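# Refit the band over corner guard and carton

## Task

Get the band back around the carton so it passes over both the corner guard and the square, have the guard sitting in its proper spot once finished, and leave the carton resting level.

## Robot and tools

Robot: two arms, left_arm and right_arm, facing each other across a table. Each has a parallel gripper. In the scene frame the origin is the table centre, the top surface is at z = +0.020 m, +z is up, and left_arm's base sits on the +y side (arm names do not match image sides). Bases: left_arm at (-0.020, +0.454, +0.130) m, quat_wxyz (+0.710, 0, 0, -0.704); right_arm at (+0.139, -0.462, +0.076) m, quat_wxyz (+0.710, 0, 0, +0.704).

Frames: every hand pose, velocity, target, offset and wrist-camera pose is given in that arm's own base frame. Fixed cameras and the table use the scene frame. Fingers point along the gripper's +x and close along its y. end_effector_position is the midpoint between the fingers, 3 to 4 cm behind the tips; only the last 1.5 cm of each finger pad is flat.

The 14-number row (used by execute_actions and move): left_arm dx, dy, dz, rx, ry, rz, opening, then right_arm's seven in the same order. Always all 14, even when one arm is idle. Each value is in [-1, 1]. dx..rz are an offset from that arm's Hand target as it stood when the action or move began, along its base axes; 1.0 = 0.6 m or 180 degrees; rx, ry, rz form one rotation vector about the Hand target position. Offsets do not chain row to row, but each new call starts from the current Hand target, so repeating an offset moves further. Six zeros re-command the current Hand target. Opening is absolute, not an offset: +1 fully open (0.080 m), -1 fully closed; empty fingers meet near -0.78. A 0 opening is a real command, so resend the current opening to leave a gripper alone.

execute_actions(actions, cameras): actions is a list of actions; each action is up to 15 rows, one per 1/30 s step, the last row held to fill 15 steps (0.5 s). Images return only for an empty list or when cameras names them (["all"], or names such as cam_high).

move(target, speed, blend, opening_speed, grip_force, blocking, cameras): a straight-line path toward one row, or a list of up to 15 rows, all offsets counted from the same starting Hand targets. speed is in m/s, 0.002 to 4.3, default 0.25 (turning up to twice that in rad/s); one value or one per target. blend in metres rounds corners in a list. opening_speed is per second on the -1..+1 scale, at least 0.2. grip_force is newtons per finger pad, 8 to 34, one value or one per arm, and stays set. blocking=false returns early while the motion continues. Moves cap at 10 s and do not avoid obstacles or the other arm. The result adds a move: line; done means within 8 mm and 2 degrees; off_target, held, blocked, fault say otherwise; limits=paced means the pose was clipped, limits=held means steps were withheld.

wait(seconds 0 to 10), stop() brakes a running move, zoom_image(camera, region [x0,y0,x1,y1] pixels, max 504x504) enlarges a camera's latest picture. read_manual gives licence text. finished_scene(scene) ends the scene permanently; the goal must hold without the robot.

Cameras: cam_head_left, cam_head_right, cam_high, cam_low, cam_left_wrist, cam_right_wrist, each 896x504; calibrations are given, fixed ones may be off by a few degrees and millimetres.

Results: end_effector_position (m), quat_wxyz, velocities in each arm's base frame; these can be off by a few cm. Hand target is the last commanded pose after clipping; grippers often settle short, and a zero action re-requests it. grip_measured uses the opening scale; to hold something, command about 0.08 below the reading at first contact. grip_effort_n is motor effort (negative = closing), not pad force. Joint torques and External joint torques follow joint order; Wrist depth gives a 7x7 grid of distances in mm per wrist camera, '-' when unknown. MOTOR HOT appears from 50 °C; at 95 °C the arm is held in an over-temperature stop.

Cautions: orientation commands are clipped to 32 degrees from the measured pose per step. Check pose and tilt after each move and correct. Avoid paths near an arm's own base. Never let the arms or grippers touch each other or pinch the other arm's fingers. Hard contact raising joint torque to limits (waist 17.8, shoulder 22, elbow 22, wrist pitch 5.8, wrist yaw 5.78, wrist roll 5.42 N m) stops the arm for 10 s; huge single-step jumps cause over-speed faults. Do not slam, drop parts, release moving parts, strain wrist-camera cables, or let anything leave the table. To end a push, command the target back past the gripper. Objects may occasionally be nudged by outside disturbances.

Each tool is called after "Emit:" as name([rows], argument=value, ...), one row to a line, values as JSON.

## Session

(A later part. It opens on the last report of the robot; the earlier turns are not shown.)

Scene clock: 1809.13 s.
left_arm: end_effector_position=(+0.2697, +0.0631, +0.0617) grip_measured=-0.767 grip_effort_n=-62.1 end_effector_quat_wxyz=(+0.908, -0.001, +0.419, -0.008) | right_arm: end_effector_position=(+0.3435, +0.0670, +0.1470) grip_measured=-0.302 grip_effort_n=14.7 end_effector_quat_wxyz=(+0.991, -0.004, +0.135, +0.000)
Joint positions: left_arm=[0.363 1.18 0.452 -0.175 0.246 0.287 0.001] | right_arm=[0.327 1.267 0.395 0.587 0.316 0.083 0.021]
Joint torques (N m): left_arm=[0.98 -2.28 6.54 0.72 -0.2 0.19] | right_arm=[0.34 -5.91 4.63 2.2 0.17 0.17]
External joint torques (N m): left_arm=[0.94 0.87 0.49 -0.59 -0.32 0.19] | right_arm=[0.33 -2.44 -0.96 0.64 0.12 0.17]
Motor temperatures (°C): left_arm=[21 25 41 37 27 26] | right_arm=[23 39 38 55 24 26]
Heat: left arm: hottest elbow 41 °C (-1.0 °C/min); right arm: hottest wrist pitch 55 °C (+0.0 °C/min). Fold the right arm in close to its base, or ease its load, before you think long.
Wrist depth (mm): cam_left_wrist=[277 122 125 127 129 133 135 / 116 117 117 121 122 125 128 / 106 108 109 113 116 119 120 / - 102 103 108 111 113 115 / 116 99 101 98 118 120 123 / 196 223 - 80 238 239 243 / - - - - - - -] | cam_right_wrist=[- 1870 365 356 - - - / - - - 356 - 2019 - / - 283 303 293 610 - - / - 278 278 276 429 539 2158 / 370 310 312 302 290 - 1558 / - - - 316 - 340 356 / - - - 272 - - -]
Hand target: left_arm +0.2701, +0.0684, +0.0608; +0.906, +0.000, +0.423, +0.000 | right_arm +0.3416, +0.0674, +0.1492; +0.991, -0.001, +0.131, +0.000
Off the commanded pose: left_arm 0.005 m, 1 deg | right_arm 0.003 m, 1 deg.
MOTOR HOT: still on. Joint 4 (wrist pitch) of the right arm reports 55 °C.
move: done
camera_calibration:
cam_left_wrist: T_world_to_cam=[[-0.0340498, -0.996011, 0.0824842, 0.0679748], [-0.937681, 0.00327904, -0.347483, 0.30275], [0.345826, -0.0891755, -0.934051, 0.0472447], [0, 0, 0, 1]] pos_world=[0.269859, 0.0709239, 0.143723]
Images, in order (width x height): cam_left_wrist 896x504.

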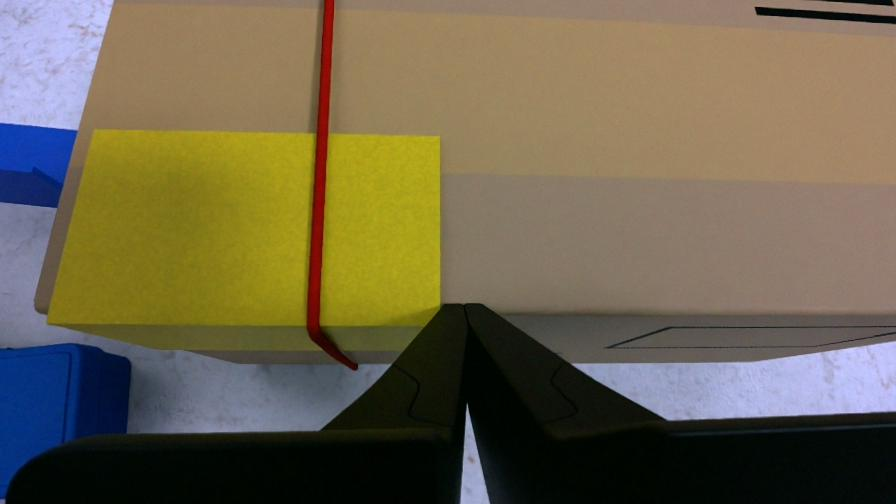

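Emit:
move(target=[0, 0.0042, 0, 0, 0, 0, -0.95, 0, 0, 0, 0, 0, 0, -0.3], speed=0.02, cameras=["cam_left_wrist"])

Scene clock: 1813.97 s.
left_arm: end_effector_position=(+0.2697, +0.0641, +0.0616) grip_measured=-0.767 grip_effort_n=-62.1 end_effector_quat_wxyz=(+0.908, -0.001, +0.419, -0.011) | right_arm: end_effector_position=(+0.3435, +0.0670, +0.1470) grip_measured=-0.302 grip_effort_n=14.2 end_effector_quat_wxyz=(+0.991, -0.004, +0.135, +0.000)
Joint positions: left_arm=[0.373 1.183 0.454 -0.176 0.259 0.297 0.001] | right_arm=[0.327 1.267 0.395 0.587 0.316 0.083 0.021]
Joint torques (N m): left_arm=[1.21 -2.2 6.67 0.68 -0.33 0.2] | right_arm=[0.29 -5.95 4.65 2.2 0.18 0.17]
External joint torques (N m): left_arm=[1.21 0.97 0.66 -0.61 -0.47 0.2] | right_arm=[0.3 -2.43 -0.98 0.62 0.12 0.17]
Motor temperatures (°C): left_arm=[21 25 41 37 27 26] | right_arm=[23 39 38 55 24 26]
Heat: left arm: hottest elbow 41 °C (-1.0 °C/min); right arm: hottest wrist pitch 55 °C (+0.0 °C/min). Fold the right arm in close to its base, or ease its load, before you think long.
Wrist depth (mm): cam_left_wrist=[276 122 125 128 129 133 136 / 115 117 117 120 122 125 128 / 105 106 108 112 116 119 121 / - 102 103 107 111 113 115 / 189 99 100 98 108 123 127 / 196 223 - 80 239 239 243 / - - - - - - -] | cam_right_wrist=[- - 361 348 - - - / - - - 357 - - - / - 296 303 294 - 2019 - / - 277 276 277 292 561 1856 / - 311 312 304 307 365 1629 / - 333 - 323 - 351 334 / - - - 291 - - -]
Hand target: left_arm +0.2701, +0.0709, +0.0609; +0.906, +0.000, +0.423, +0.000 | right_arm +0.3416, +0.0674, +0.1492; +0.991, -0.001, +0.131, +0.000
Off the commanded pose: left_arm 0.007 m, 1 deg | right_arm 0.003 m, 1 deg.
MOTOR HOT: still on. Joint 4 (wrist pitch) of the right arm reports 55 °C.
move: done
camera_calibration:
cam_left_wrist: T_world_to_cam=[[-0.0398498, -0.995506, 0.0859087, 0.0702278], [-0.937213, 0.00742671, -0.348677, 0.302356], [0.346472, -0.0944095, -0.933297, 0.0473941], [0, 0, 0, 1]] pos_world=[0.26975, 0.0721411, 0.143624]
Images, in order (width x height): cam_left_wrist 896x504.

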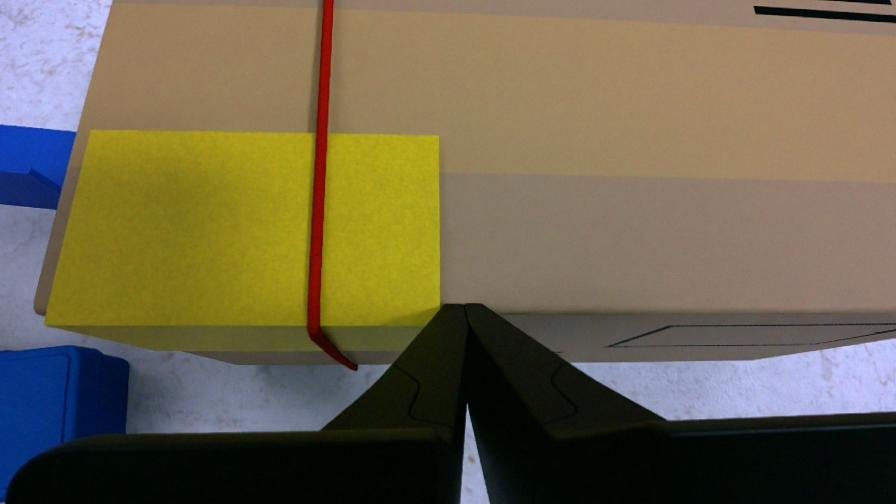

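Emit:
move(target=[0, 0.0055, 0, 0, 0, 0, -0.95, 0, 0, 0, 0, 0, 0, -0.3], speed=0.02, cameras=["cam_left_wrist"])

Scene clock: 1821.63 s.
left_arm: end_effector_position=(+0.2676, +0.0700, +0.0584) grip_measured=-0.767 grip_effort_n=-62.1 end_effector_quat_wxyz=(+0.905, -0.003, +0.424, -0.005) | right_arm: end_effector_position=(+0.3435, +0.0670, +0.1470) grip_measured=-0.302 grip_effort_n=14.2 end_effector_quat_wxyz=(+0.991, -0.004, +0.135, +0.000)
Joint positions: left_arm=[0.396 1.197 0.455 -0.178 0.26 0.31 0.001] | right_arm=[0.327 1.267 0.395 0.587 0.316 0.083 0.021]
Joint torques (N m): left_arm=[0.57 -2.97 7.02 0.74 -0.05 0.19] | right_arm=[0.29 -5.97 4.61 2.2 0.18 0.17]
External joint torques (N m): left_arm=[0.59 0.28 1.02 -0.55 -0.2 0.19] | right_arm=[0.31 -2.49 -0.98 0.64 0.12 0.17]
Motor temperatures (°C): left_arm=[21 25 41 36 27 26] | right_arm=[23 39 38 55 24 26]
Heat: left arm: hottest elbow 41 °C (-1.0 °C/min); right arm: hottest wrist pitch 55 °C (+0.0 °C/min). Fold the right arm in close to its base, or ease its load, before you think long.
Wrist depth (mm): cam_left_wrist=[272 116 118 122 123 126 129 / 106 106 109 114 117 120 122 / 101 102 103 108 111 114 116 / - 98 99 103 106 108 110 / 186 120 118 89 137 138 139 / 186 221 - 80 236 235 240 / - - - - - - -] | cam_right_wrist=[- - 365 359 352 - - / - - - 363 - - - / - 295 302 307 613 2254 - / - 276 276 276 273 2359 2069 / - 311 309 303 285 370 1661 / 324 334 - - - 346 347 / - - - - - - -]
Hand target: left_arm +0.2701, +0.0740, +0.0608; +0.906, +0.000, +0.423, +0.000 | right_arm +0.3416, +0.0674, +0.1492; +0.991, -0.001, +0.131, +0.000
Off the commanded pose: left_arm 0.005 m, 1 deg | right_arm 0.003 m, 1 deg.
MOTOR HOT: still on. Joint 4 (wrist pitch) of the right arm reports 55 °C.
move: done
camera_calibration:
cam_left_wrist: T_world_to_cam=[[-0.0260558, -0.996095, 0.0843597, 0.0727689], [-0.941501, -0.00391186, -0.336988, 0.300518], [0.336002, -0.0882052, -0.937722, 0.048312], [0, 0, 0, 1]] pos_world=[0.268602, 0.0779217, 0.140435]
Images, in order (width x height): cam_left_wrist 896x504.

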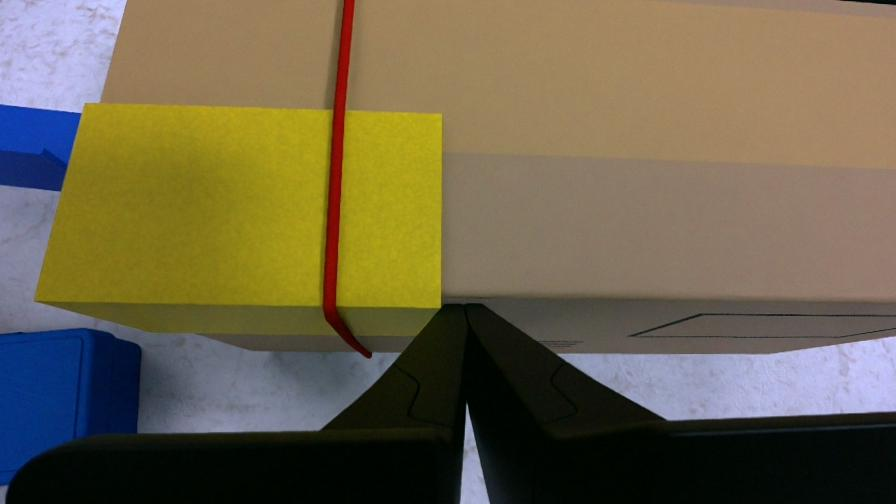

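Emit:
move([
  [0, -0.015, 0, 0, 0, 0, -0.95, 0, 0, 0, 0, 0, 0, -0.3],
  [-0.0467, -0.015, 0.06, 0, 0, 0, -0.95, 0, 0, 0, 0, 0, 0, -0.3],
  [-0.0467, 0.1733, 0.06, 0, 0, 0, -0.95, 0, 0, 0, 0, 0, 0, -0.3],
], speed=[0.04, 0.08, 0.12], blend=[0.003, 0.015, 0], cameras=["cam_left_wrist", "cam_low"])

Scene clock: 1959.93 s.
left_arm: end_effector_position=(+0.2402, +0.1751, +0.0944) grip_measured=-0.767 grip_effort_n=-62.1 end_effector_quat_wxyz=(+0.905, -0.002, +0.426, +0.001) | right_arm: end_effector_position=(+0.3435, +0.0670, +0.1470) grip_measured=-0.302 grip_effort_n=14.7 end_effector_quat_wxyz=(+0.991, -0.004, +0.135, +0.000)
Joint positions: left_arm=[0.882 1.341 0.735 -0.48 0.514 0.748 0.001] | right_arm=[0.327 1.267 0.395 0.587 0.316 0.083 0.021]
Joint torques (N m): left_arm=[0.31 -4.04 7.17 0.4 0.52 0.21] | right_arm=[0.31 -5.96 4.6 2.2 0.17 0.16]
External joint torques (N m): left_arm=[0.31 0.25 1.09 -0.65 0.21 0.2] | right_arm=[0.31 -2.47 -0.98 0.64 0.12 0.16]
Motor temperatures (°C): left_arm=[21 26 40 36 27 26] | right_arm=[23 37 37 55 24 26]
Heat: left arm: hottest elbow 40 °C (+0.0 °C/min); right arm: hottest wrist pitch 55 °C (+0.0 °C/min). Fold the right arm in close to its base, or ease its load, before you think long.
Wrist depth (mm): cam_left_wrist=[1148 320 323 329 167 172 176 / 283 301 311 305 160 161 166 / 268 285 290 295 146 150 158 / 254 274 279 284 156 155 163 / 254 228 228 89 274 280 283 / 247 219 - 80 270 272 275 / - - - - - - -] | cam_right_wrist=[- - 578 529 372 - - / - - 725 - - - - / - 280 305 309 646 1942 - / 480 277 276 278 275 531 2036 / 366 312 311 305 376 - 1694 / 340 324 - - - 353 343 / - - - - - - -]
Hand target: left_arm +0.2421, +0.1780, +0.0968; +0.906, +0.000, +0.423, +0.000 | right_arm +0.3416, +0.0674, +0.1492; +0.991, -0.001, +0.131, +0.000
Off the commanded pose: left_arm 0.004 m, 0 deg | right_arm 0.003 m, 1 deg.
MOTOR HOT: still on. Joint 4 (wrist pitch) of the right arm reports 55 °C.
move: done; blend cut to 0 m at target 1
camera_calibration:
cam_left_wrist: T_world_to_cam=[[-0.016739, -0.996907, 0.076788, 0.172317], [-0.942464, -0.00991422, -0.33416, 0.288294], [0.333888, -0.0779635, -0.939383, 0.0993495], [0, 0, 0, 1]] pos_world=[0.24142, 0.182388, 0.176432]
Images, in order (width x height): cam_low 896x504, cam_left_wrist 896x504.

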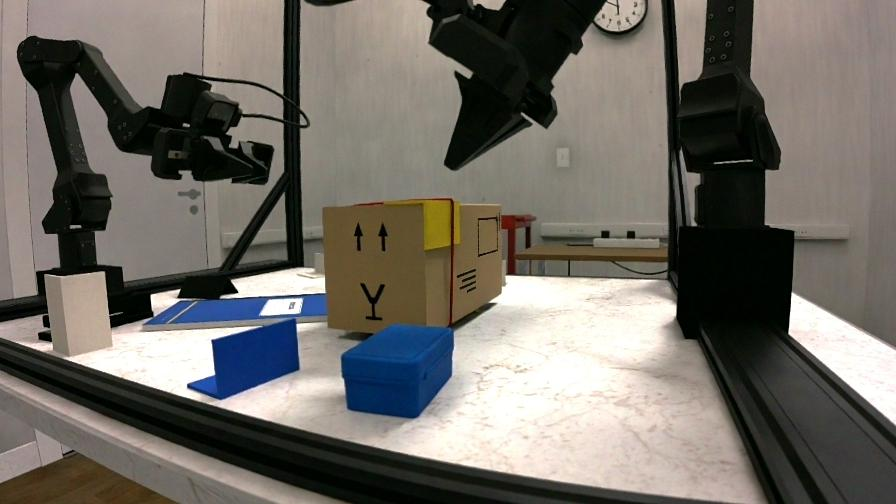

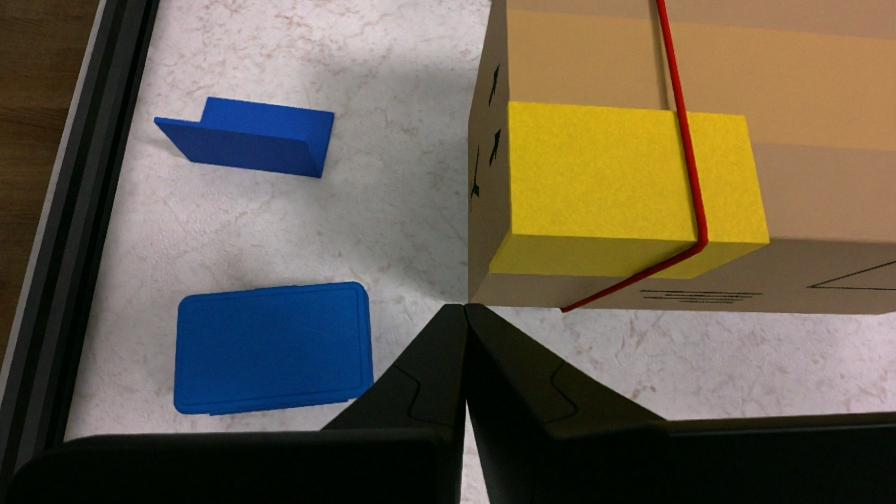

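Emit:
zoom_image(camera="cam_low", region=[300, 170, 540, 345])

Emit:
zoom_image(camera="cam_left_wrist", region=[440, 0, 896, 330])

Scaled by 2.100 from the camera's 896x504 image, which has a finer 1280x720 frame.

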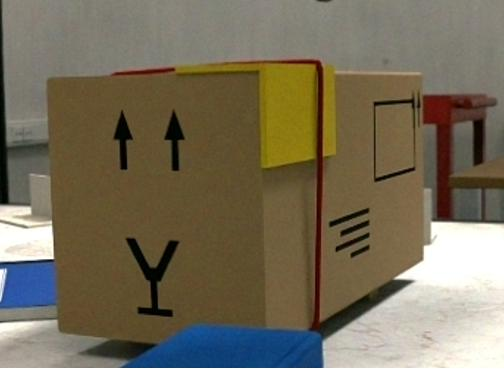

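Scaled by 1.105 from the camera's 896x504 image, which has a finer 1280x720 frame.

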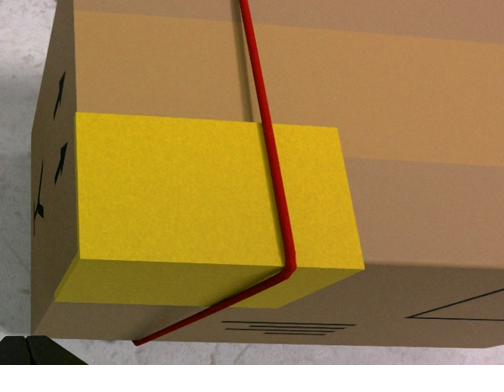

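Emit:
move(target=[0.0467, -0.005, -0.0605, 0, 0, 0, -0.95, 0, 0, 0, 0, 0, 0, -0.3], speed=0.06, cameras=["cam_left_wrist"])

Scene clock: 2075.60 s.
left_arm: end_effector_position=(+0.2715, +0.1773, +0.0662) grip_measured=-0.767 grip_effort_n=-62.1 end_effector_quat_wxyz=(+0.909, +0.006, +0.416, +0.001) | right_arm: end_effector_position=(+0.3435, +0.0670, +0.1470) grip_measured=-0.302 grip_effort_n=14.2 end_effector_quat_wxyz=(+0.991, -0.004, +0.135, +0.000)
Joint positions: left_arm=[0.794 1.475 0.701 -0.248 0.479 0.663 0.001] | right_arm=[0.327 1.267 0.395 0.587 0.316 0.083 0.021]
Joint torques (N m): left_arm=[-0.39 -4.61 4.55 0.72 0.08 -0.14] | right_arm=[0.31 -5.97 4.62 2.2 0.18 0.16]
External joint torques (N m): left_arm=[-0.38 0.42 -1.2 -0.4 -0.2 -0.14] | right_arm=[0.3 -2.45 -1.03 0.62 0.13 0.16]
Motor temperatures (°C): left_arm=[21 26 41 36 27 25] | right_arm=[23 36 37 55 23 26]
Heat: left arm: hottest elbow 41 °C (+0.0 °C/min); right arm: hottest wrist pitch 55 °C (+0.0 °C/min). Fold the right arm in close to its base, or ease its load, before you think long.
Wrist depth (mm): cam_left_wrist=[274 293 296 299 135 136 138 / 260 271 279 282 127 128 131 / 247 250 264 267 116 120 120 / 245 249 253 254 112 112 114 / 235 237 243 90 108 109 110 / 225 192 - 80 238 243 244 / - - - - - - -] | cam_right_wrist=[557 - 1629 370 349 342 - / - - - - 356 - - / 1927 282 303 294 557 - - / 504 276 277 276 425 533 2195 / 367 310 311 303 291 403 1650 / - 341 - 323 - 348 333 / - - - 286 - - -]
Hand target: left_arm +0.2700, +0.1751, +0.0604; +0.906, +0.000, +0.423, +0.000 | right_arm +0.3416, +0.0674, +0.1492; +0.991, -0.001, +0.131, +0.000
Off the commanded pose: left_arm 0.006 m, 1 deg | right_arm 0.003 m, 1 deg.
MOTOR HOT: still on. Joint 4 (wrist pitch) of the right arm reports 55 °C.
move: done
camera_calibration:
cam_left_wrist: T_world_to_cam=[[-0.0239166, -0.997727, 0.062999, 0.180167], [-0.935346, 0.0000855012, -0.353735, 0.306001], [0.352926, -0.067386, -0.933222, 0.0551905], [0, 0, 0, 1]] pos_world=[0.271047, 0.183451, 0.148398]
Images, in order (width x height): cam_left_wrist 896x504.

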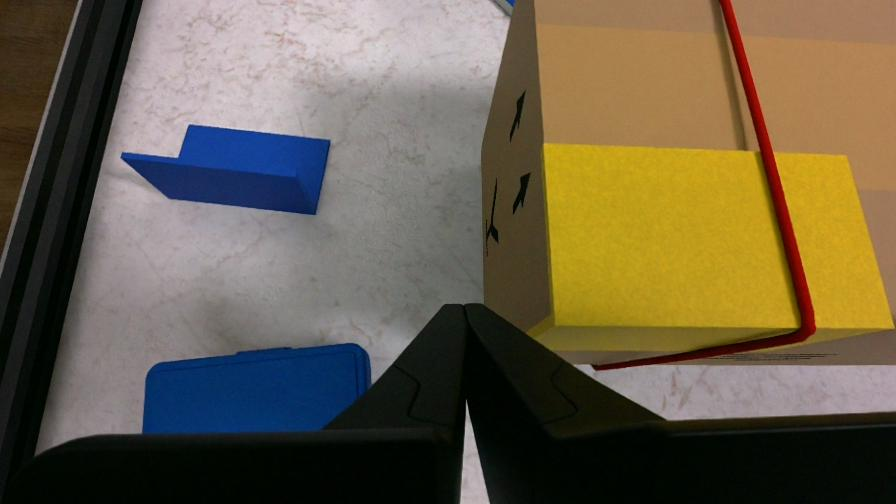

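Emit:
move(target=[0, -0.026, 0, 0, 0, 0, -0.95, 0, 0, 0, 0, 0, 0, -0.3], speed=0.04, cameras=["cam_left_wrist"])

Scene clock: 2091.83 s.
left_arm: end_effector_position=(+0.2711, +0.1622, +0.0604) grip_measured=-0.767 grip_effort_n=-62.1 end_effector_quat_wxyz=(+0.906, -0.001, +0.423, +0.000) | right_arm: end_effector_position=(+0.3435, +0.0670, +0.1470) grip_measured=-0.302 grip_effort_n=15.1 end_effector_quat_wxyz=(+0.991, -0.004, +0.135, +0.000)
Joint positions: left_arm=[0.749 1.449 0.658 -0.23 0.454 0.619 0.001] | right_arm=[0.327 1.267 0.395 0.587 0.316 0.083 0.021]
Joint torques (N m): left_arm=[-0.53 -7 4.35 0.68 0.14 -0.14] | right_arm=[0.32 -5.97 4.59 2.18 0.18 0.18]
External joint torques (N m): left_arm=[-0.53 -2.22 -1.38 -0.46 -0.12 -0.14] | right_arm=[0.31 -2.43 -1.08 0.59 0.13 0.18]
Motor temperatures (°C): left_arm=[21 26 40 36 27 25] | right_arm=[23 36 37 55 23 26]
Heat: left arm: hottest elbow 40 °C (-1.0 °C/min); right arm: hottest wrist pitch 55 °C (+0.0 °C/min). Fold the right arm in close to its base, or ease its load, before you think long.
Wrist depth (mm): cam_left_wrist=[266 279 287 288 125 128 131 / 258 266 271 273 119 121 124 / 246 241 257 260 109 110 117 / 239 241 246 247 104 106 110 / 228 230 236 89 102 106 124 / 214 184 - 80 236 239 240 / - - - - - - -] | cam_right_wrist=[- 1618 575 364 350 - - / - - 1790 - 378 - - / - 296 287 292 548 - - / - 277 277 278 420 483 2121 / - 312 311 304 300 434 1672 / - - - - - 348 333 / - - - - - - -]
Hand target: left_arm +0.2701, +0.1595, +0.0605; +0.906, +0.000, +0.423, +0.000 | right_arm +0.3416, +0.0674, +0.1492; +0.991, -0.001, +0.131, +0.000
Off the commanded pose: left_arm 0.003 m, 0 deg | right_arm 0.003 m, 1 deg.
MOTOR HOT: still on. Joint 4 (wrist pitch) of the right arm reports 55 °C.
move: done
camera_calibration:
cam_left_wrist: T_world_to_cam=[[-0.0204197, -0.996932, 0.0755595, 0.163651], [-0.940364, -0.00651644, -0.340108, 0.305259], [0.339557, -0.0779983, -0.937346, 0.0544824], [0, 0, 0, 1]] pos_world=[0.271896, 0.169387, 0.142524]
Images, in order (width x height): cam_left_wrist 896x504.

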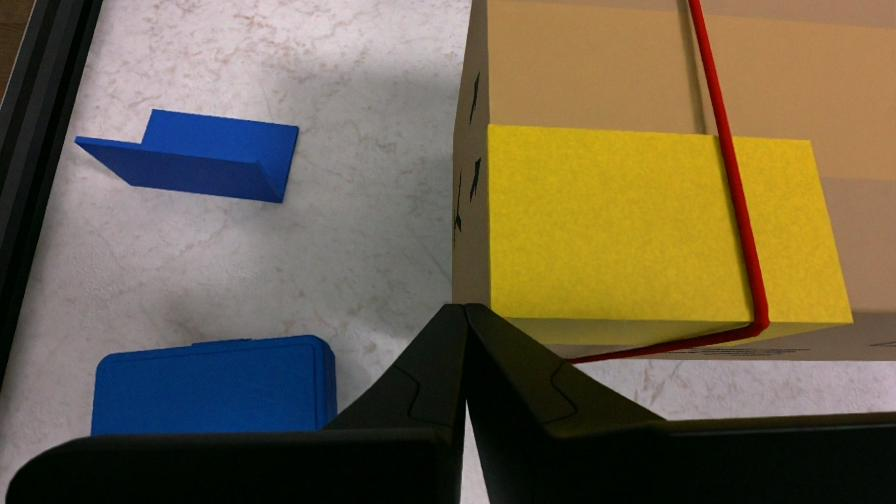

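Emit:
move(target=[0, -0.0083, 0, 0, 0, 0, -0.95, 0, 0, 0, 0, 0, 0, -0.3], speed=0.02, cameras=["cam_left_wrist"])

Scene clock: 2105.30 s.
left_arm: end_effector_position=(+0.2708, +0.1586, +0.0607) grip_measured=-0.767 grip_effort_n=-62.1 end_effector_quat_wxyz=(+0.906, +0.000, +0.423, +0.003) | right_arm: end_effector_position=(+0.3435, +0.0670, +0.1470) grip_measured=-0.302 grip_effort_n=14.7 end_effector_quat_wxyz=(+0.991, -0.004, +0.135, +0.000)
Joint positions: left_arm=[0.736 1.434 0.646 -0.224 0.442 0.604 0.001] | right_arm=[0.327 1.267 0.395 0.587 0.316 0.083 0.021]
Joint torques (N m): left_arm=[-0.76 -6.9 4.28 0.65 0.24 -0.13] | right_arm=[0.34 -5.96 4.64 2.19 0.18 0.16]
External joint torques (N m): left_arm=[-0.79 -2.2 -1.45 -0.5 -0.01 -0.13] | right_arm=[0.31 -2.49 -0.95 0.63 0.13 0.16]
Motor temperatures (°C): left_arm=[21 28 39 36 27 25] | right_arm=[23 36 37 55 23 26]
Heat: left arm: hottest elbow 39 °C (-2.0 °C/min); right arm: hottest wrist pitch 55 °C (+0.0 °C/min). Fold the right arm in close to its base, or ease its load, before you think long.
Wrist depth (mm): cam_left_wrist=[268 281 285 286 125 129 131 / 260 263 271 274 120 121 124 / 247 233 253 112 109 110 116 / - 243 247 245 104 106 110 / - 232 236 89 106 106 109 / 186 185 - 80 236 237 240 / - - - - - - -] | cam_right_wrist=[- - 586 367 353 - 1778 / - 697 - - 377 1942 - / 597 296 301 295 327 - - / 465 279 279 276 288 526 2052 / 330 321 310 305 313 396 1694 / - - - 325 - 354 336 / - - - - - - -]
Hand target: left_arm +0.2701, +0.1545, +0.0605; +0.906, +0.000, +0.423, +0.000 | right_arm +0.3416, +0.0674, +0.1492; +0.991, -0.001, +0.131, +0.000
Off the commanded pose: left_arm 0.004 m, 0 deg | right_arm 0.003 m, 1 deg.
MOTOR HOT: still on. Joint 4 (wrist pitch) of the right arm reports 55 °C.
move: done
camera_calibration:
cam_left_wrist: T_world_to_cam=[[-0.0157484, -0.997279, 0.0720113, 0.159113], [-0.940507, -0.00967252, -0.339637, 0.305553], [0.33941, -0.0730759, -0.937796, 0.0538524], [0, 0, 0, 1]] pos_world=[0.271602, 0.165571, 0.142822]
Images, in order (width x height): cam_left_wrist 896x504.

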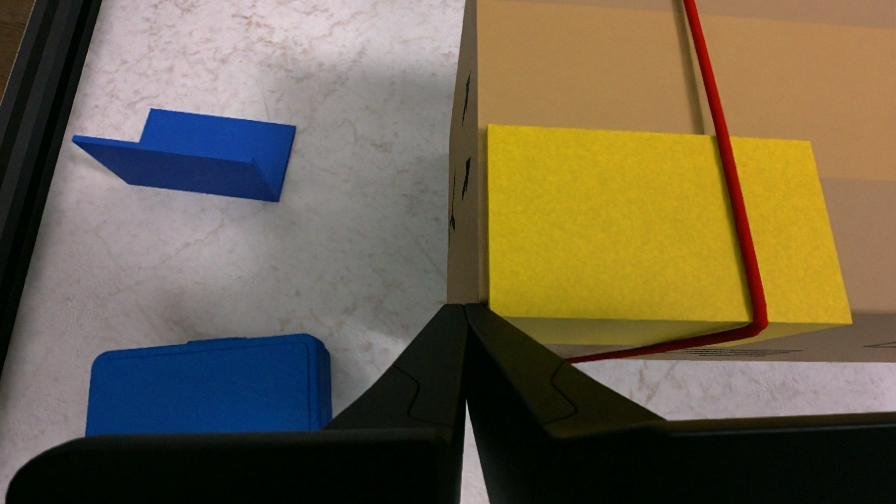

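Emit:
move([
  [0, 0.02, 0.0, 0, 0, 0, -0.95, 0, 0, 0, 0, 0, 0, -0.3],
  [-0.05, 0.02, 0.07, 0, 0, 0, -0.95, 0, 0, 0, 0, 0, 0, -0.3],
  [-0.11, -0.085, 0.12, 0, 0, 0, -0.3, 0.07, 0, -0.04, 0, 0, 0, -0.3],
], speed=[0.06, 0.1, 0.15], blend=[0.003, 0.02, 0], cameras=["cam_left_wrist", "cam_low", "cam_right_wrist"])

Scene clock: 2122.13 s.
left_arm: end_effector_position=(+0.2057, +0.1053, +0.1351) grip_measured=-0.303 grip_effort_n=15.1 end_effector_quat_wxyz=(+0.908, +0.002, +0.420, -0.001) | right_arm: end_effector_position=(+0.3790, +0.0671, +0.1199) grip_measured=-0.302 grip_effort_n=14.7 end_effector_quat_wxyz=(+0.990, -0.002, +0.139, +0.000)
Joint positions: left_arm=[0.771 0.937 0.663 -0.75 0.468 0.641 0.021] | right_arm=[0.28 1.53 0.457 0.784 0.27 0.075 0.021]
Joint torques (N m): left_arm=[-0.4 -3.59 5.07 0.49 0.06 -0.14] | right_arm=[-0.38 -5.1 6.43 2.54 -0.09 -0.05]
External joint torques (N m): left_arm=[-0.42 -1.66 -1.36 -0.63 -0.2 -0.15] | right_arm=[-0.38 -0.43 1.46 0.97 -0.14 -0.05]
Motor temperatures (°C): left_arm=[21 28 38 36 27 25] | right_arm=[23 35 37 56 23 26]
Heat: left arm: hottest elbow 38 °C (-3.0 °C/min); right arm: hottest wrist pitch 56 °C (+1.0 °C/min). Fold the right arm in close to its base, or ease its load, before you think long.
Wrist depth (mm): cam_left_wrist=[362 376 211 216 222 227 232 / 330 352 199 202 209 215 217 / 327 333 193 193 200 203 206 / 315 319 321 267 266 264 261 / 296 269 313 313 319 326 - / 288 294 - 296 76 314 - / - - - 286 77 - -] | cam_right_wrist=[- 1661 515 - 1650 - - / 566 299 306 - 642 - - / 226 231 235 241 259 1988 2086 / - 234 235 234 241 430 2036 / 327 264 263 259 259 401 365 / - 284 - - - 303 303 / - - - - - - -]
Hand target: left_arm +0.2041, +0.1035, +0.1326; +0.906, +0.000, +0.423, +0.000 | right_arm +0.3836, +0.0674, +0.1253; +0.991, -0.001, +0.131, +0.000
Off the commanded pose: left_arm 0.004 m, 0 deg | right_arm 0.007 m, 1 deg.
MOTOR HOT: still on. Joint 4 (wrist pitch) of the right arm reports 56 °C.
move: done; blend cut to 0 m at target 1
camera_calibration:
cam_left_wrist: T_world_to_cam=[[-0.023407, -0.997146, 0.0717775, 0.101088], [-0.938177, -0.0028936, -0.346143, 0.268751], [0.345362, -0.0754422, -0.935432, 0.140517], [0, 0, 0, 1]] pos_world=[0.205973, 0.112178, 0.217214]
cam_right_wrist: T_world_to_cam=[[-0.000618691, -0.9997, 0.024502, 0.0719513], [-0.545064, -0.0202052, -0.838151, 0.343023], [0.838394, -0.0138737, -0.544888, -0.168524], [0, 0, 0, 1]] pos_world=[0.328304, 0.0765225, 0.193916]
Images, in order (width x height): cam_low 896x504, cam_left_wrist 896x504, cam_right_wrist 896x504.

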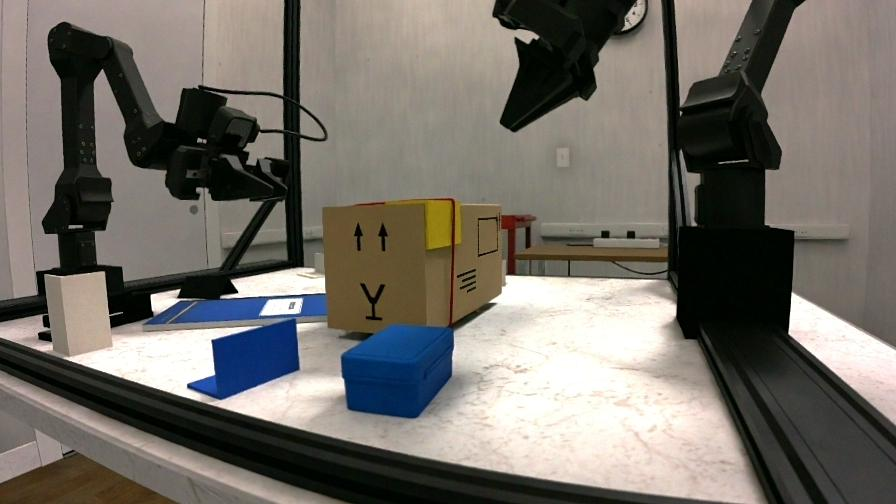

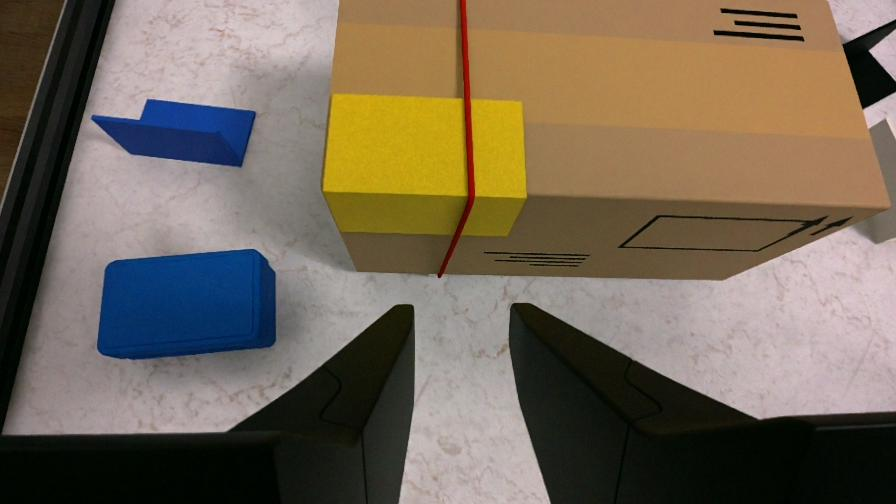

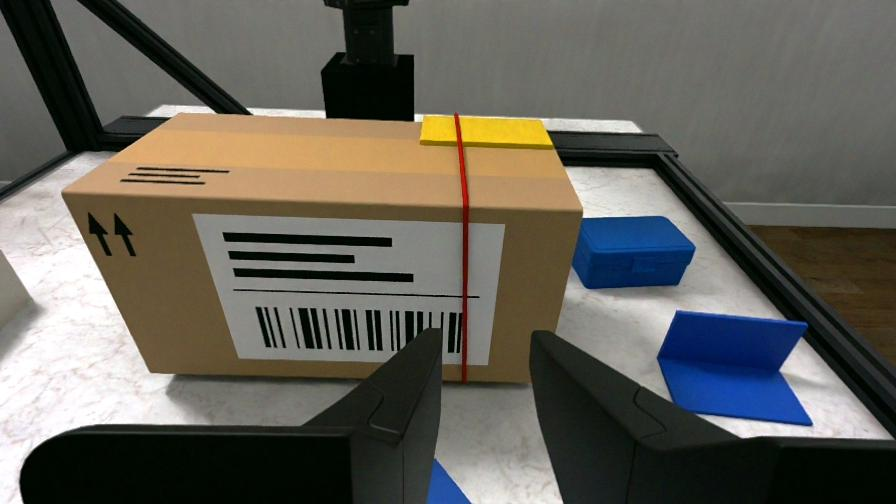

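Emit:
move(target=[0.0858, -0.016, -0.0917, 0, 0, 0, -0.3, 0, 0, 0, 0, 0, 0, -0.3], speed=0.1, cameras=["cam_left_wrist"])

Scene clock: 2189.77 s.
left_arm: end_effector_position=(+0.2572, +0.0952, +0.0826) grip_measured=-0.303 grip_effort_n=15.1 end_effector_quat_wxyz=(+0.909, +0.003, +0.416, +0.000) | right_arm: end_effector_position=(+0.3790, +0.0671, +0.1199) grip_measured=-0.302 grip_effort_n=14.2 end_effector_quat_wxyz=(+0.990, -0.002, +0.139, +0.000)
Joint positions: left_arm=[0.538 1.141 0.525 -0.316 0.339 0.43 0.021] | right_arm=[0.28 1.53 0.457 0.784 0.27 0.075 0.021]
Joint torques (N m): left_arm=[-0.35 -2.79 4.98 0.87 -0.03 -0.14] | right_arm=[-0.35 -5.12 6.42 2.54 -0.09 -0.05]
External joint torques (N m): left_arm=[-0.36 0.26 -1.25 -0.39 -0.21 -0.14] | right_arm=[-0.34 -0.47 1.46 0.98 -0.14 -0.05]
Motor temperatures (°C): left_arm=[21 26 37 36 27 25] | right_arm=[23 34 39 61 23 26]
Heat: left arm: hottest elbow 37 °C (-1.0 °C/min); right arm: hottest wrist pitch 61 °C (+4.0 °C/min). Fold the right arm in close to its base, or ease its load, before you think long.
Wrist depth (mm): cam_left_wrist=[308 312 150 152 155 158 160 / 292 295 141 144 146 149 151 / 272 278 131 134 138 141 143 / 265 265 125 127 130 134 136 / 252 256 133 132 144 190 191 / 205 209 - 245 76 - 263 / - - - 237 77 - -] | cam_right_wrist=[514 - 1598 311 1753 1672 1870 / 574 287 302 310 1661 - - / 226 231 236 243 276 - - / 235 234 234 235 245 435 1972 / 330 263 263 258 254 - 383 / 298 - - 281 - 310 306 / - - - 254 - - -]
Hand target: left_arm +0.2555, +0.0939, +0.0775; +0.906, +0.000, +0.423, +0.000 | right_arm +0.3836, +0.0674, +0.1253; +0.991, -0.001, +0.131, +0.000
Off the commanded pose: left_arm 0.006 m, 1 deg | right_arm 0.007 m, 1 deg.
MOTOR HOT: still on. Joint 4 (wrist pitch) of the right arm reports 61 °C.
move: done
camera_calibration:
cam_left_wrist: T_world_to_cam=[[-0.0248634, -0.997385, 0.0678604, 0.0967011], [-0.9353, -0.000760118, -0.353856, 0.298528], [0.352982, -0.0722679, -0.932835, 0.0704612], [0, 0, 0, 1]] pos_world=[0.256746, 0.101767, 0.164802]
Images, in order (width x height): cam_left_wrist 896x504.

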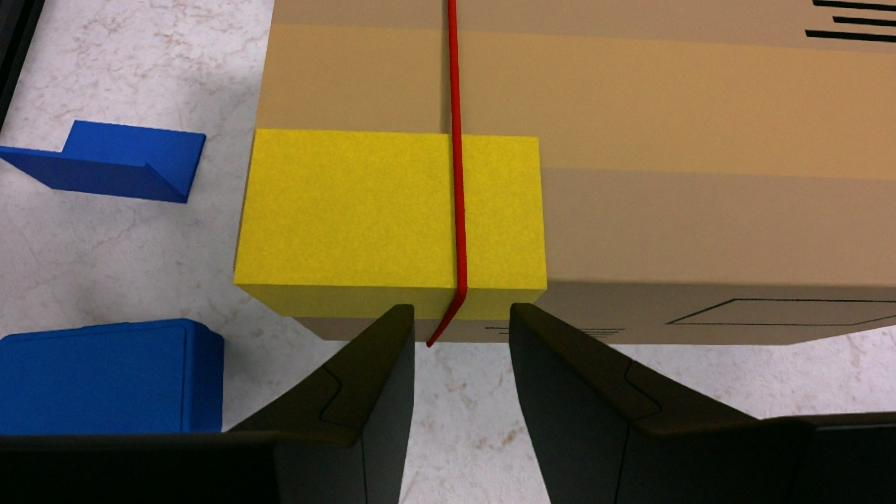

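Emit:
move([
  [0.0223, 0, -0.0262, 0, 0, 0, -0.3, 0, 0, 0, 0, 0, 0, -0.3],
  [0.0223, 0, -0.0262, 0, 0, 0, -1.0, 0, 0, 0, 0, 0, 0, -0.3],
], speed=0.05, opening_speed=0.8, cameras=["cam_left_wrist"])

Scene clock: 2198.70 s.
left_arm: end_effector_position=(+0.2707, +0.0950, +0.0683) grip_measured=-0.767 grip_effort_n=-62.6 end_effector_quat_wxyz=(+0.910, +0.004, +0.415, +0.000) | right_arm: end_effector_position=(+0.3790, +0.0671, +0.1199) grip_measured=-0.302 grip_effort_n=14.7 end_effector_quat_wxyz=(+0.990, -0.002, +0.139, +0.000)
Joint positions: left_arm=[0.504 1.229 0.508 -0.198 0.32 0.401 0.001] | right_arm=[0.28 1.53 0.457 0.784 0.27 0.075 0.021]
Joint torques (N m): left_arm=[-0.46 -2.4 4.73 1.05 -0.11 -0.12] | right_arm=[-0.34 -5.11 6.44 2.53 -0.09 -0.05]
External joint torques (N m): left_arm=[-0.46 1.08 -1.29 -0.22 -0.28 -0.13] | right_arm=[-0.33 -0.42 1.49 0.96 -0.14 -0.05]
Motor temperatures (°C): left_arm=[21 26 38 36 27 25] | right_arm=[23 34 39 61 23 26]
Heat: left arm: hottest elbow 38 °C (+0.0 °C/min); right arm: hottest wrist pitch 61 °C (+3.0 °C/min). Fold the right arm in close to its base, or ease its load, before you think long.
Wrist depth (mm): cam_left_wrist=[295 300 134 136 139 142 145 / 280 278 127 130 131 133 136 / 263 259 117 119 123 126 128 / 252 113 111 113 117 120 121 / 241 199 108 98 114 116 117 / 192 212 - 70 217 243 246 / - - - - - - -] | cam_right_wrist=[- - 514 306 337 - - / - 296 301 303 - - - / 221 231 235 241 246 - - / 381 235 235 234 244 416 1942 / 332 264 263 256 257 - 1608 / - 288 - - - 312 293 / - - - 246 - - -]
Hand target: left_arm +0.2689, +0.0939, +0.0617; +0.906, +0.000, +0.423, +0.000 | right_arm +0.3836, +0.0674, +0.1253; +0.991, -0.001, +0.131, +0.000
Off the commanded pose: left_arm 0.007 m, 1 deg | right_arm 0.007 m, 1 deg.
MOTOR HOT: still on. Joint 4 (wrist pitch) of the right arm reports 61 °C.
move: done
camera_calibration:
cam_left_wrist: T_world_to_cam=[[-0.025662, -0.99737, 0.0677804, 0.0980337], [-0.933917, -0.000265238, -0.357489, 0.305888], [0.356567, -0.0724751, -0.931455, 0.0512012], [0, 0, 0, 1]] pos_world=[0.269933, 0.101568, 0.150398]
Images, in order (width x height): cam_left_wrist 896x504.

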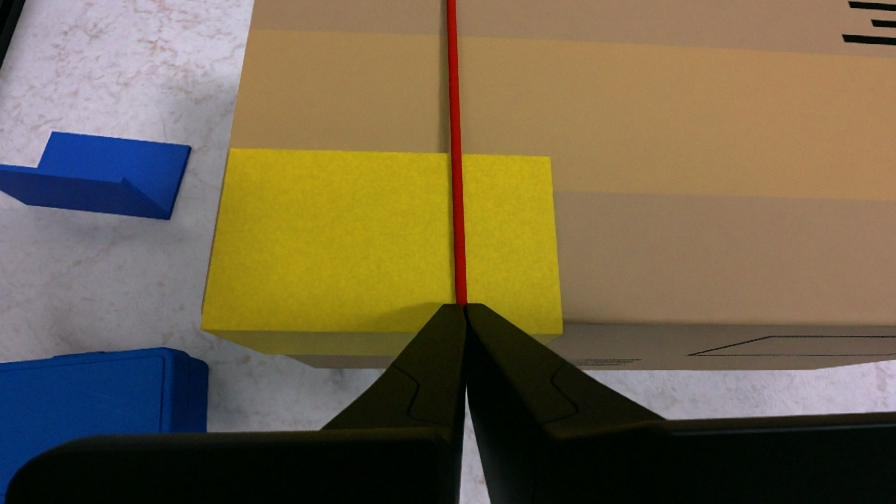

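Emit:
move([
  [-0.0133, 0, 0.04, 0, 0, 0, -1.0, 0, 0, 0, 0, 0, 0, -0.3],
  [-0.0133, 0.0185, 0.04, 0, 0, 0, -1.0, 0, 0, 0, 0, 0, 0, -0.3],
  [0, 0.0138, 0, 0, 0, 0, -1.0, 0, 0, 0, 0, 0, 0, -0.3],
], speed=0.05, cameras=["cam_left_wrist"])

Scene clock: 2209.13 s.
left_arm: end_effector_position=(+0.2699, +0.1035, +0.0677) grip_measured=-0.767 grip_effort_n=-62.1 end_effector_quat_wxyz=(+0.909, +0.003, +0.416, +0.000) | right_arm: end_effector_position=(+0.3790, +0.0671, +0.1199) grip_measured=-0.302 grip_effort_n=14.2 end_effector_quat_wxyz=(+0.990, -0.002, +0.139, +0.000)
Joint positions: left_arm=[0.541 1.251 0.524 -0.206 0.341 0.432 0.001] | right_arm=[0.28 1.53 0.457 0.784 0.27 0.075 0.021]
Joint torques (N m): left_arm=[-0.51 -2.63 4.65 1.24 -0.07 -0.12] | right_arm=[-0.36 -5.1 6.41 2.54 -0.1 -0.05]
External joint torques (N m): left_arm=[-0.5 0.96 -1.28 0.01 -0.25 -0.12] | right_arm=[-0.35 -0.41 1.46 0.96 -0.15 -0.05]
Motor temperatures (°C): left_arm=[21 26 38 37 27 25] | right_arm=[23 33 39 61 23 26]
Heat: left arm: hottest elbow 38 °C (+0.0 °C/min); right arm: hottest wrist pitch 61 °C (+2.0 °C/min). Fold the right arm in close to its base, or ease its load, before you think long.
Wrist depth (mm): cam_left_wrist=[291 296 133 134 137 140 142 / 276 280 125 127 129 132 134 / 258 262 115 117 121 124 127 / 251 252 109 111 113 118 120 / 239 239 106 98 109 120 144 / 191 196 - 80 243 245 246 / - - - - - - -] | cam_right_wrist=[496 - 512 305 339 1672 - / 579 298 303 302 - - - / 220 231 236 242 234 - - / - 234 235 233 232 424 2052 / - 264 263 257 261 381 1539 / 287 285 - - - 304 298 / - - - 248 - - -]
Hand target: left_arm +0.2688, +0.1022, +0.0617; +0.906, +0.000, +0.423, +0.000 | right_arm +0.3836, +0.0674, +0.1253; +0.991, -0.001, +0.131, +0.000
Off the commanded pose: left_arm 0.006 m, 1 deg | right_arm 0.007 m, 1 deg.
MOTOR HOT: still on. Joint 4 (wrist pitch) of the right arm reports 61 °C.
move: done
camera_calibration:
cam_left_wrist: T_world_to_cam=[[-0.0236217, -0.997303, 0.0694874, 0.105929], [-0.935424, -0.00247562, -0.35352, 0.30528], [0.352739, -0.0733509, -0.932842, 0.0527874], [0, 0, 0, 1]] pos_world=[0.269448, 0.110271, 0.149804]
Images, in order (width x height): cam_left_wrist 896x504.

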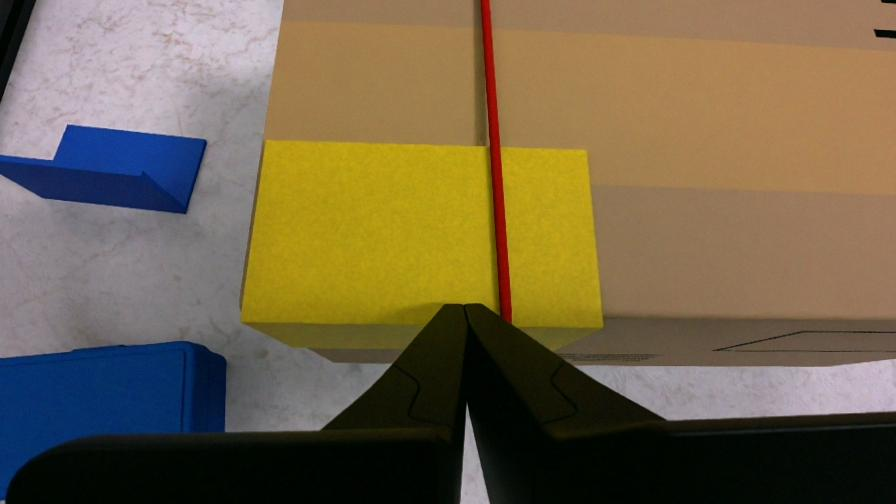

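Emit:
move([
  [-0.0133, 0, 0.035, 0, 0, 0, -1.0, 0, 0, 0, 0, 0, 0, -0.3],
  [-0.0133, -0.0138, 0.035, 0, 0, 0, -0.3, 0, 0, 0, 0, 0, 0, -0.3],
  [0.0035, -0.0138, -0.0045, 0, 0, 0, -0.3, 0, 0, 0, 0, 0, 0, -0.3],
  [0.0035, -0.0138, -0.0045, 0, 0, 0, -1.0, 0, 0, 0, 0, 0, 0, -0.3],
], speed=0.05, opening_speed=0.9, cameras=["cam_left_wrist"])

Scene clock: 2231.43 s.
left_arm: end_effector_position=(+0.2751, +0.0950, +0.0686) grip_measured=-0.766 grip_effort_n=-62.6 end_effector_quat_wxyz=(+0.913, +0.008, +0.408, -0.001) | right_arm: end_effector_position=(+0.3790, +0.0671, +0.1199) grip_measured=-0.302 grip_effort_n=14.2 end_effector_quat_wxyz=(+0.990, -0.002, +0.139, +0.000)
Joint positions: left_arm=[0.494 1.24 0.507 -0.169 0.317 0.396 0.001] | right_arm=[0.28 1.53 0.457 0.784 0.27 0.075 0.021]
Joint torques (N m): left_arm=[-0.07 -2 4.58 0.4 -0.11 -0.11] | right_arm=[-0.36 -5.1 6.41 2.54 -0.09 -0.04]
External joint torques (N m): left_arm=[-0.08 1.57 -1.45 -0.89 -0.28 -0.11] | right_arm=[-0.34 -0.44 1.47 0.98 -0.14 -0.04]
Motor temperatures (°C): left_arm=[21 26 38 39 27 25] | right_arm=[23 33 40 62 23 26]
Heat: left arm: hottest wrist pitch 39 °C (+3.0 °C/min); right arm: hottest wrist pitch 62 °C (+2.0 °C/min). Fold the right arm in close to its base, or ease its load, before you think long.
Wrist depth (mm): cam_left_wrist=[301 308 138 139 141 144 146 / 285 284 130 132 133 135 137 / 268 268 124 121 126 128 129 / 254 252 113 115 118 121 122 / 243 107 108 98 112 117 117 / 194 209 - 70 152 241 243 / - - - - - - -] | cam_right_wrist=[- - - 301 338 - - / - 294 535 301 - - - / 226 231 234 240 258 - 2019 / 379 234 235 235 239 421 1957 / 331 264 263 256 262 348 382 / - 287 - 284 - 318 304 / - - - - - - -]
Hand target: left_arm +0.2710, +0.0939, +0.0590; +0.906, +0.000, +0.423, +0.000 | right_arm +0.3836, +0.0674, +0.1253; +0.991, -0.001, +0.131, +0.000
Off the commanded pose: left_arm 0.011 m, 2 deg | right_arm 0.007 m, 1 deg.
MOTOR HOT: still on. Joint 4 (wrist pitch) of the right arm reports 62 °C.
move: off_target (left_arm)
camera_calibration:
cam_left_wrist: T_world_to_cam=[[-0.0301799, -0.997721, 0.0603564, 0.0998697], [-0.928832, 0.00568566, -0.370456, 0.308988], [0.369269, -0.0672413, -0.926887, 0.0455692], [0, 0, 0, 1]] pos_world=[0.273185, 0.100949, 0.150677]
Images, in order (width x height): cam_left_wrist 896x504.

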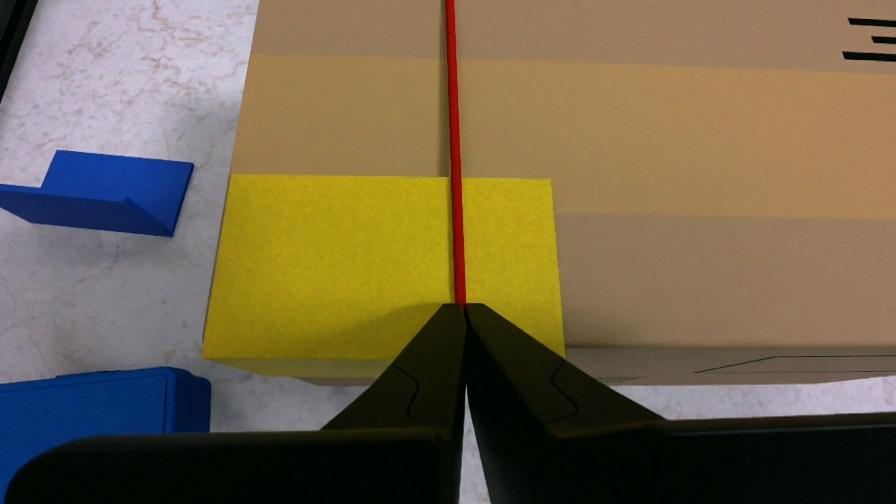

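Emit:
move(target=[-0.0133, 0, 0.04, 0, 0, 0, -1.0, 0, 0, 0, 0, 0, 0, -0.3], speed=0.05, cameras=["cam_left_wrist"])

Scene clock: 2238.97 s.
left_arm: end_effector_position=(+0.2617, +0.0914, +0.0764) grip_measured=-0.767 grip_effort_n=-63.0 end_effector_quat_wxyz=(+0.903, -0.004, +0.430, -0.002) | right_arm: end_effector_position=(+0.3790, +0.0671, +0.1199) grip_measured=-0.302 grip_effort_n=13.7 end_effector_quat_wxyz=(+0.990, -0.002, +0.139, +0.000)
Joint positions: left_arm=[0.506 1.182 0.538 -0.313 0.317 0.402 0.001] | right_arm=[0.28 1.53 0.457 0.784 0.27 0.075 0.021]
Joint torques (N m): left_arm=[0.55 -5.56 7.09 0.28 0.28 0.19] | right_arm=[-0.32 -5.11 6.42 2.55 -0.09 -0.04]
External joint torques (N m): left_arm=[0.57 -2.29 0.96 -0.95 0.1 0.19] | right_arm=[-0.33 -0.44 1.49 0.99 -0.14 -0.04]
Motor temperatures (°C): left_arm=[21 26 38 38 27 25] | right_arm=[23 33 40 62 23 26]
Heat: left arm: hottest elbow 38 °C (+1.0 °C/min); right arm: hottest wrist pitch 62 °C (+2.0 °C/min). Fold the right arm in close to its base, or ease its load, before you think long.
Wrist depth (mm): cam_left_wrist=[290 293 138 140 143 146 150 / 275 273 131 133 136 139 142 / 259 260 122 124 130 132 135 / 254 119 117 119 124 126 129 / 207 225 123 98 153 181 180 / 197 220 - 71 252 253 262 / - - - - - - -] | cam_right_wrist=[- - 492 307 - - - / - 294 304 325 - - 1843 / 227 231 236 242 235 2052 - / - 234 235 235 239 - 1988 / - 263 264 258 346 - 1485 / - 285 - 284 - 307 305 / - - - 242 - - -]
Hand target: left_arm +0.2630, +0.0939, +0.0830; +0.906, +0.000, +0.423, +0.000 | right_arm +0.3836, +0.0674, +0.1253; +0.991, -0.001, +0.131, +0.000
Off the commanded pose: left_arm 0.007 m, 1 deg | right_arm 0.007 m, 1 deg.
MOTOR HOT: still on. Joint 4 (wrist pitch) of the right arm reports 62 °C.
move: done
camera_calibration:
cam_left_wrist: T_world_to_cam=[[-0.0198118, -0.996261, 0.0840895, 0.0907454], [-0.945803, -0.00859183, -0.324628, 0.301743], [0.324136, -0.0859636, -0.942097, 0.0723114], [0, 0, 0, 1]] pos_world=[0.263749, 0.0992148, 0.158448]
Images, in order (width x height): cam_left_wrist 896x504.

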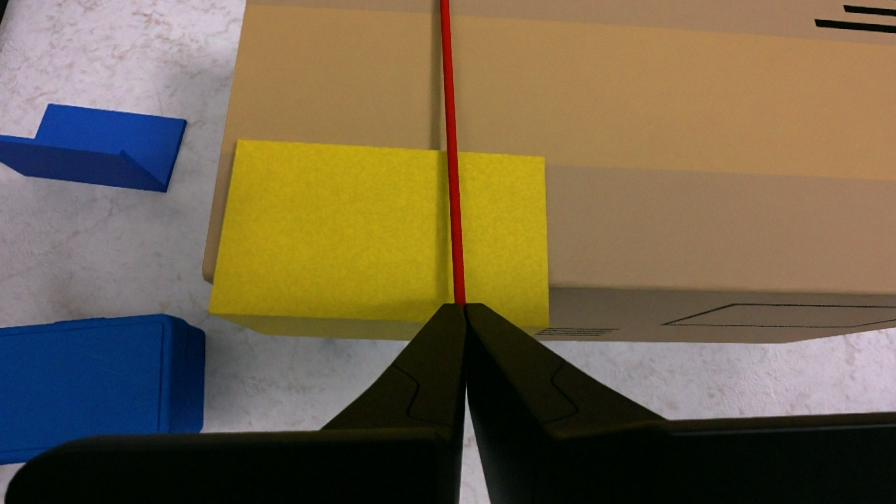

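Emit:
move([
  [0, 0.0195, 0, 0, 0, 0, -1.0, 0, 0, 0, 0, 0, 0, -0.3],
  [0.0115, 0.0142, -0.027, 0, 0, 0, -1.0, 0, 0, 0, 0, 0, 0, -0.3],
], speed=0.05, cameras=["cam_left_wrist"])

Scene clock: 2269.53 s.
left_arm: end_effector_position=(+0.2728, +0.1029, +0.0724) grip_measured=-0.767 grip_effort_n=-63.0 end_effector_quat_wxyz=(+0.910, +0.004, +0.415, -0.003) | right_arm: end_effector_position=(+0.3790, +0.0671, +0.1199) grip_measured=-0.302 grip_effort_n=14.7 end_effector_quat_wxyz=(+0.990, -0.002, +0.139, +0.000)
Joint positions: left_arm=[0.534 1.25 0.542 -0.222 0.342 0.43 0.001] | right_arm=[0.28 1.53 0.457 0.784 0.27 0.075 0.021]
Joint torques (N m): left_arm=[-0.13 -3.67 4.66 0.73 -0.12 -0.13] | right_arm=[-0.38 -5.1 6.43 2.53 -0.09 -0.05]
External joint torques (N m): left_arm=[-0.14 -0.04 -1.34 -0.52 -0.3 -0.13] | right_arm=[-0.41 -0.33 1.36 0.92 -0.14 -0.05]
Motor temperatures (°C): left_arm=[21 27 40 36 27 25] | right_arm=[23 33 40 62 23 26]
Heat: left arm: hottest elbow 40 °C (+2.0 °C/min); right arm: hottest wrist pitch 62 °C (+1.0 °C/min). Fold the right arm in close to its base, or ease its load, before you think long.
Wrist depth (mm): cam_left_wrist=[296 300 137 140 141 144 146 / 281 284 129 131 133 136 139 / 256 266 120 121 128 129 130 / 254 256 114 115 118 122 124 / 242 242 109 98 113 125 120 / 193 199 - 70 209 246 248 / - - - - - - -] | cam_right_wrist=[- 1683 516 302 - - - / 2121 299 306 309 1753 1912 1790 / 228 231 236 240 245 - - / 238 235 234 235 232 432 2019 / 351 265 263 257 263 - 343 / - 290 - 283 - - 301 / - - - 255 - - -]
Hand target: left_arm +0.2699, +0.1025, +0.0669; +0.906, +0.000, +0.423, +0.000 | right_arm +0.3836, +0.0674, +0.1253; +0.991, -0.001, +0.131, +0.000
Off the commanded pose: left_arm 0.006 m, 1 deg | right_arm 0.007 m, 1 deg.
MOTOR HOT: still on. Joint 4 (wrist pitch) of the right arm reports 62 °C.
move: done
camera_calibration:
cam_left_wrist: T_world_to_cam=[[-0.0297875, -0.997185, 0.0688068, 0.106746], [-0.934306, 0.00331328, -0.356458, 0.309058], [0.355226, -0.0749046, -0.931774, 0.0554631], [0, 0, 0, 1]] pos_world=[0.272233, 0.109576, 0.1545]
Images, in order (width x height): cam_left_wrist 896x504.

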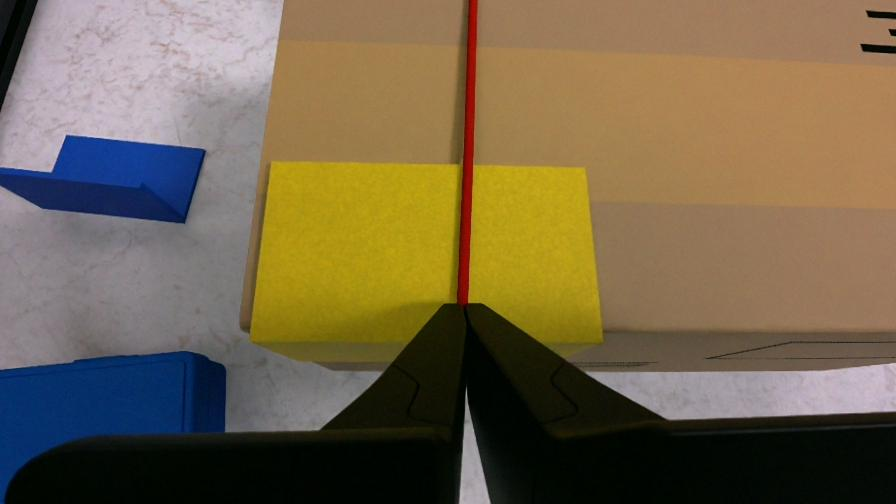

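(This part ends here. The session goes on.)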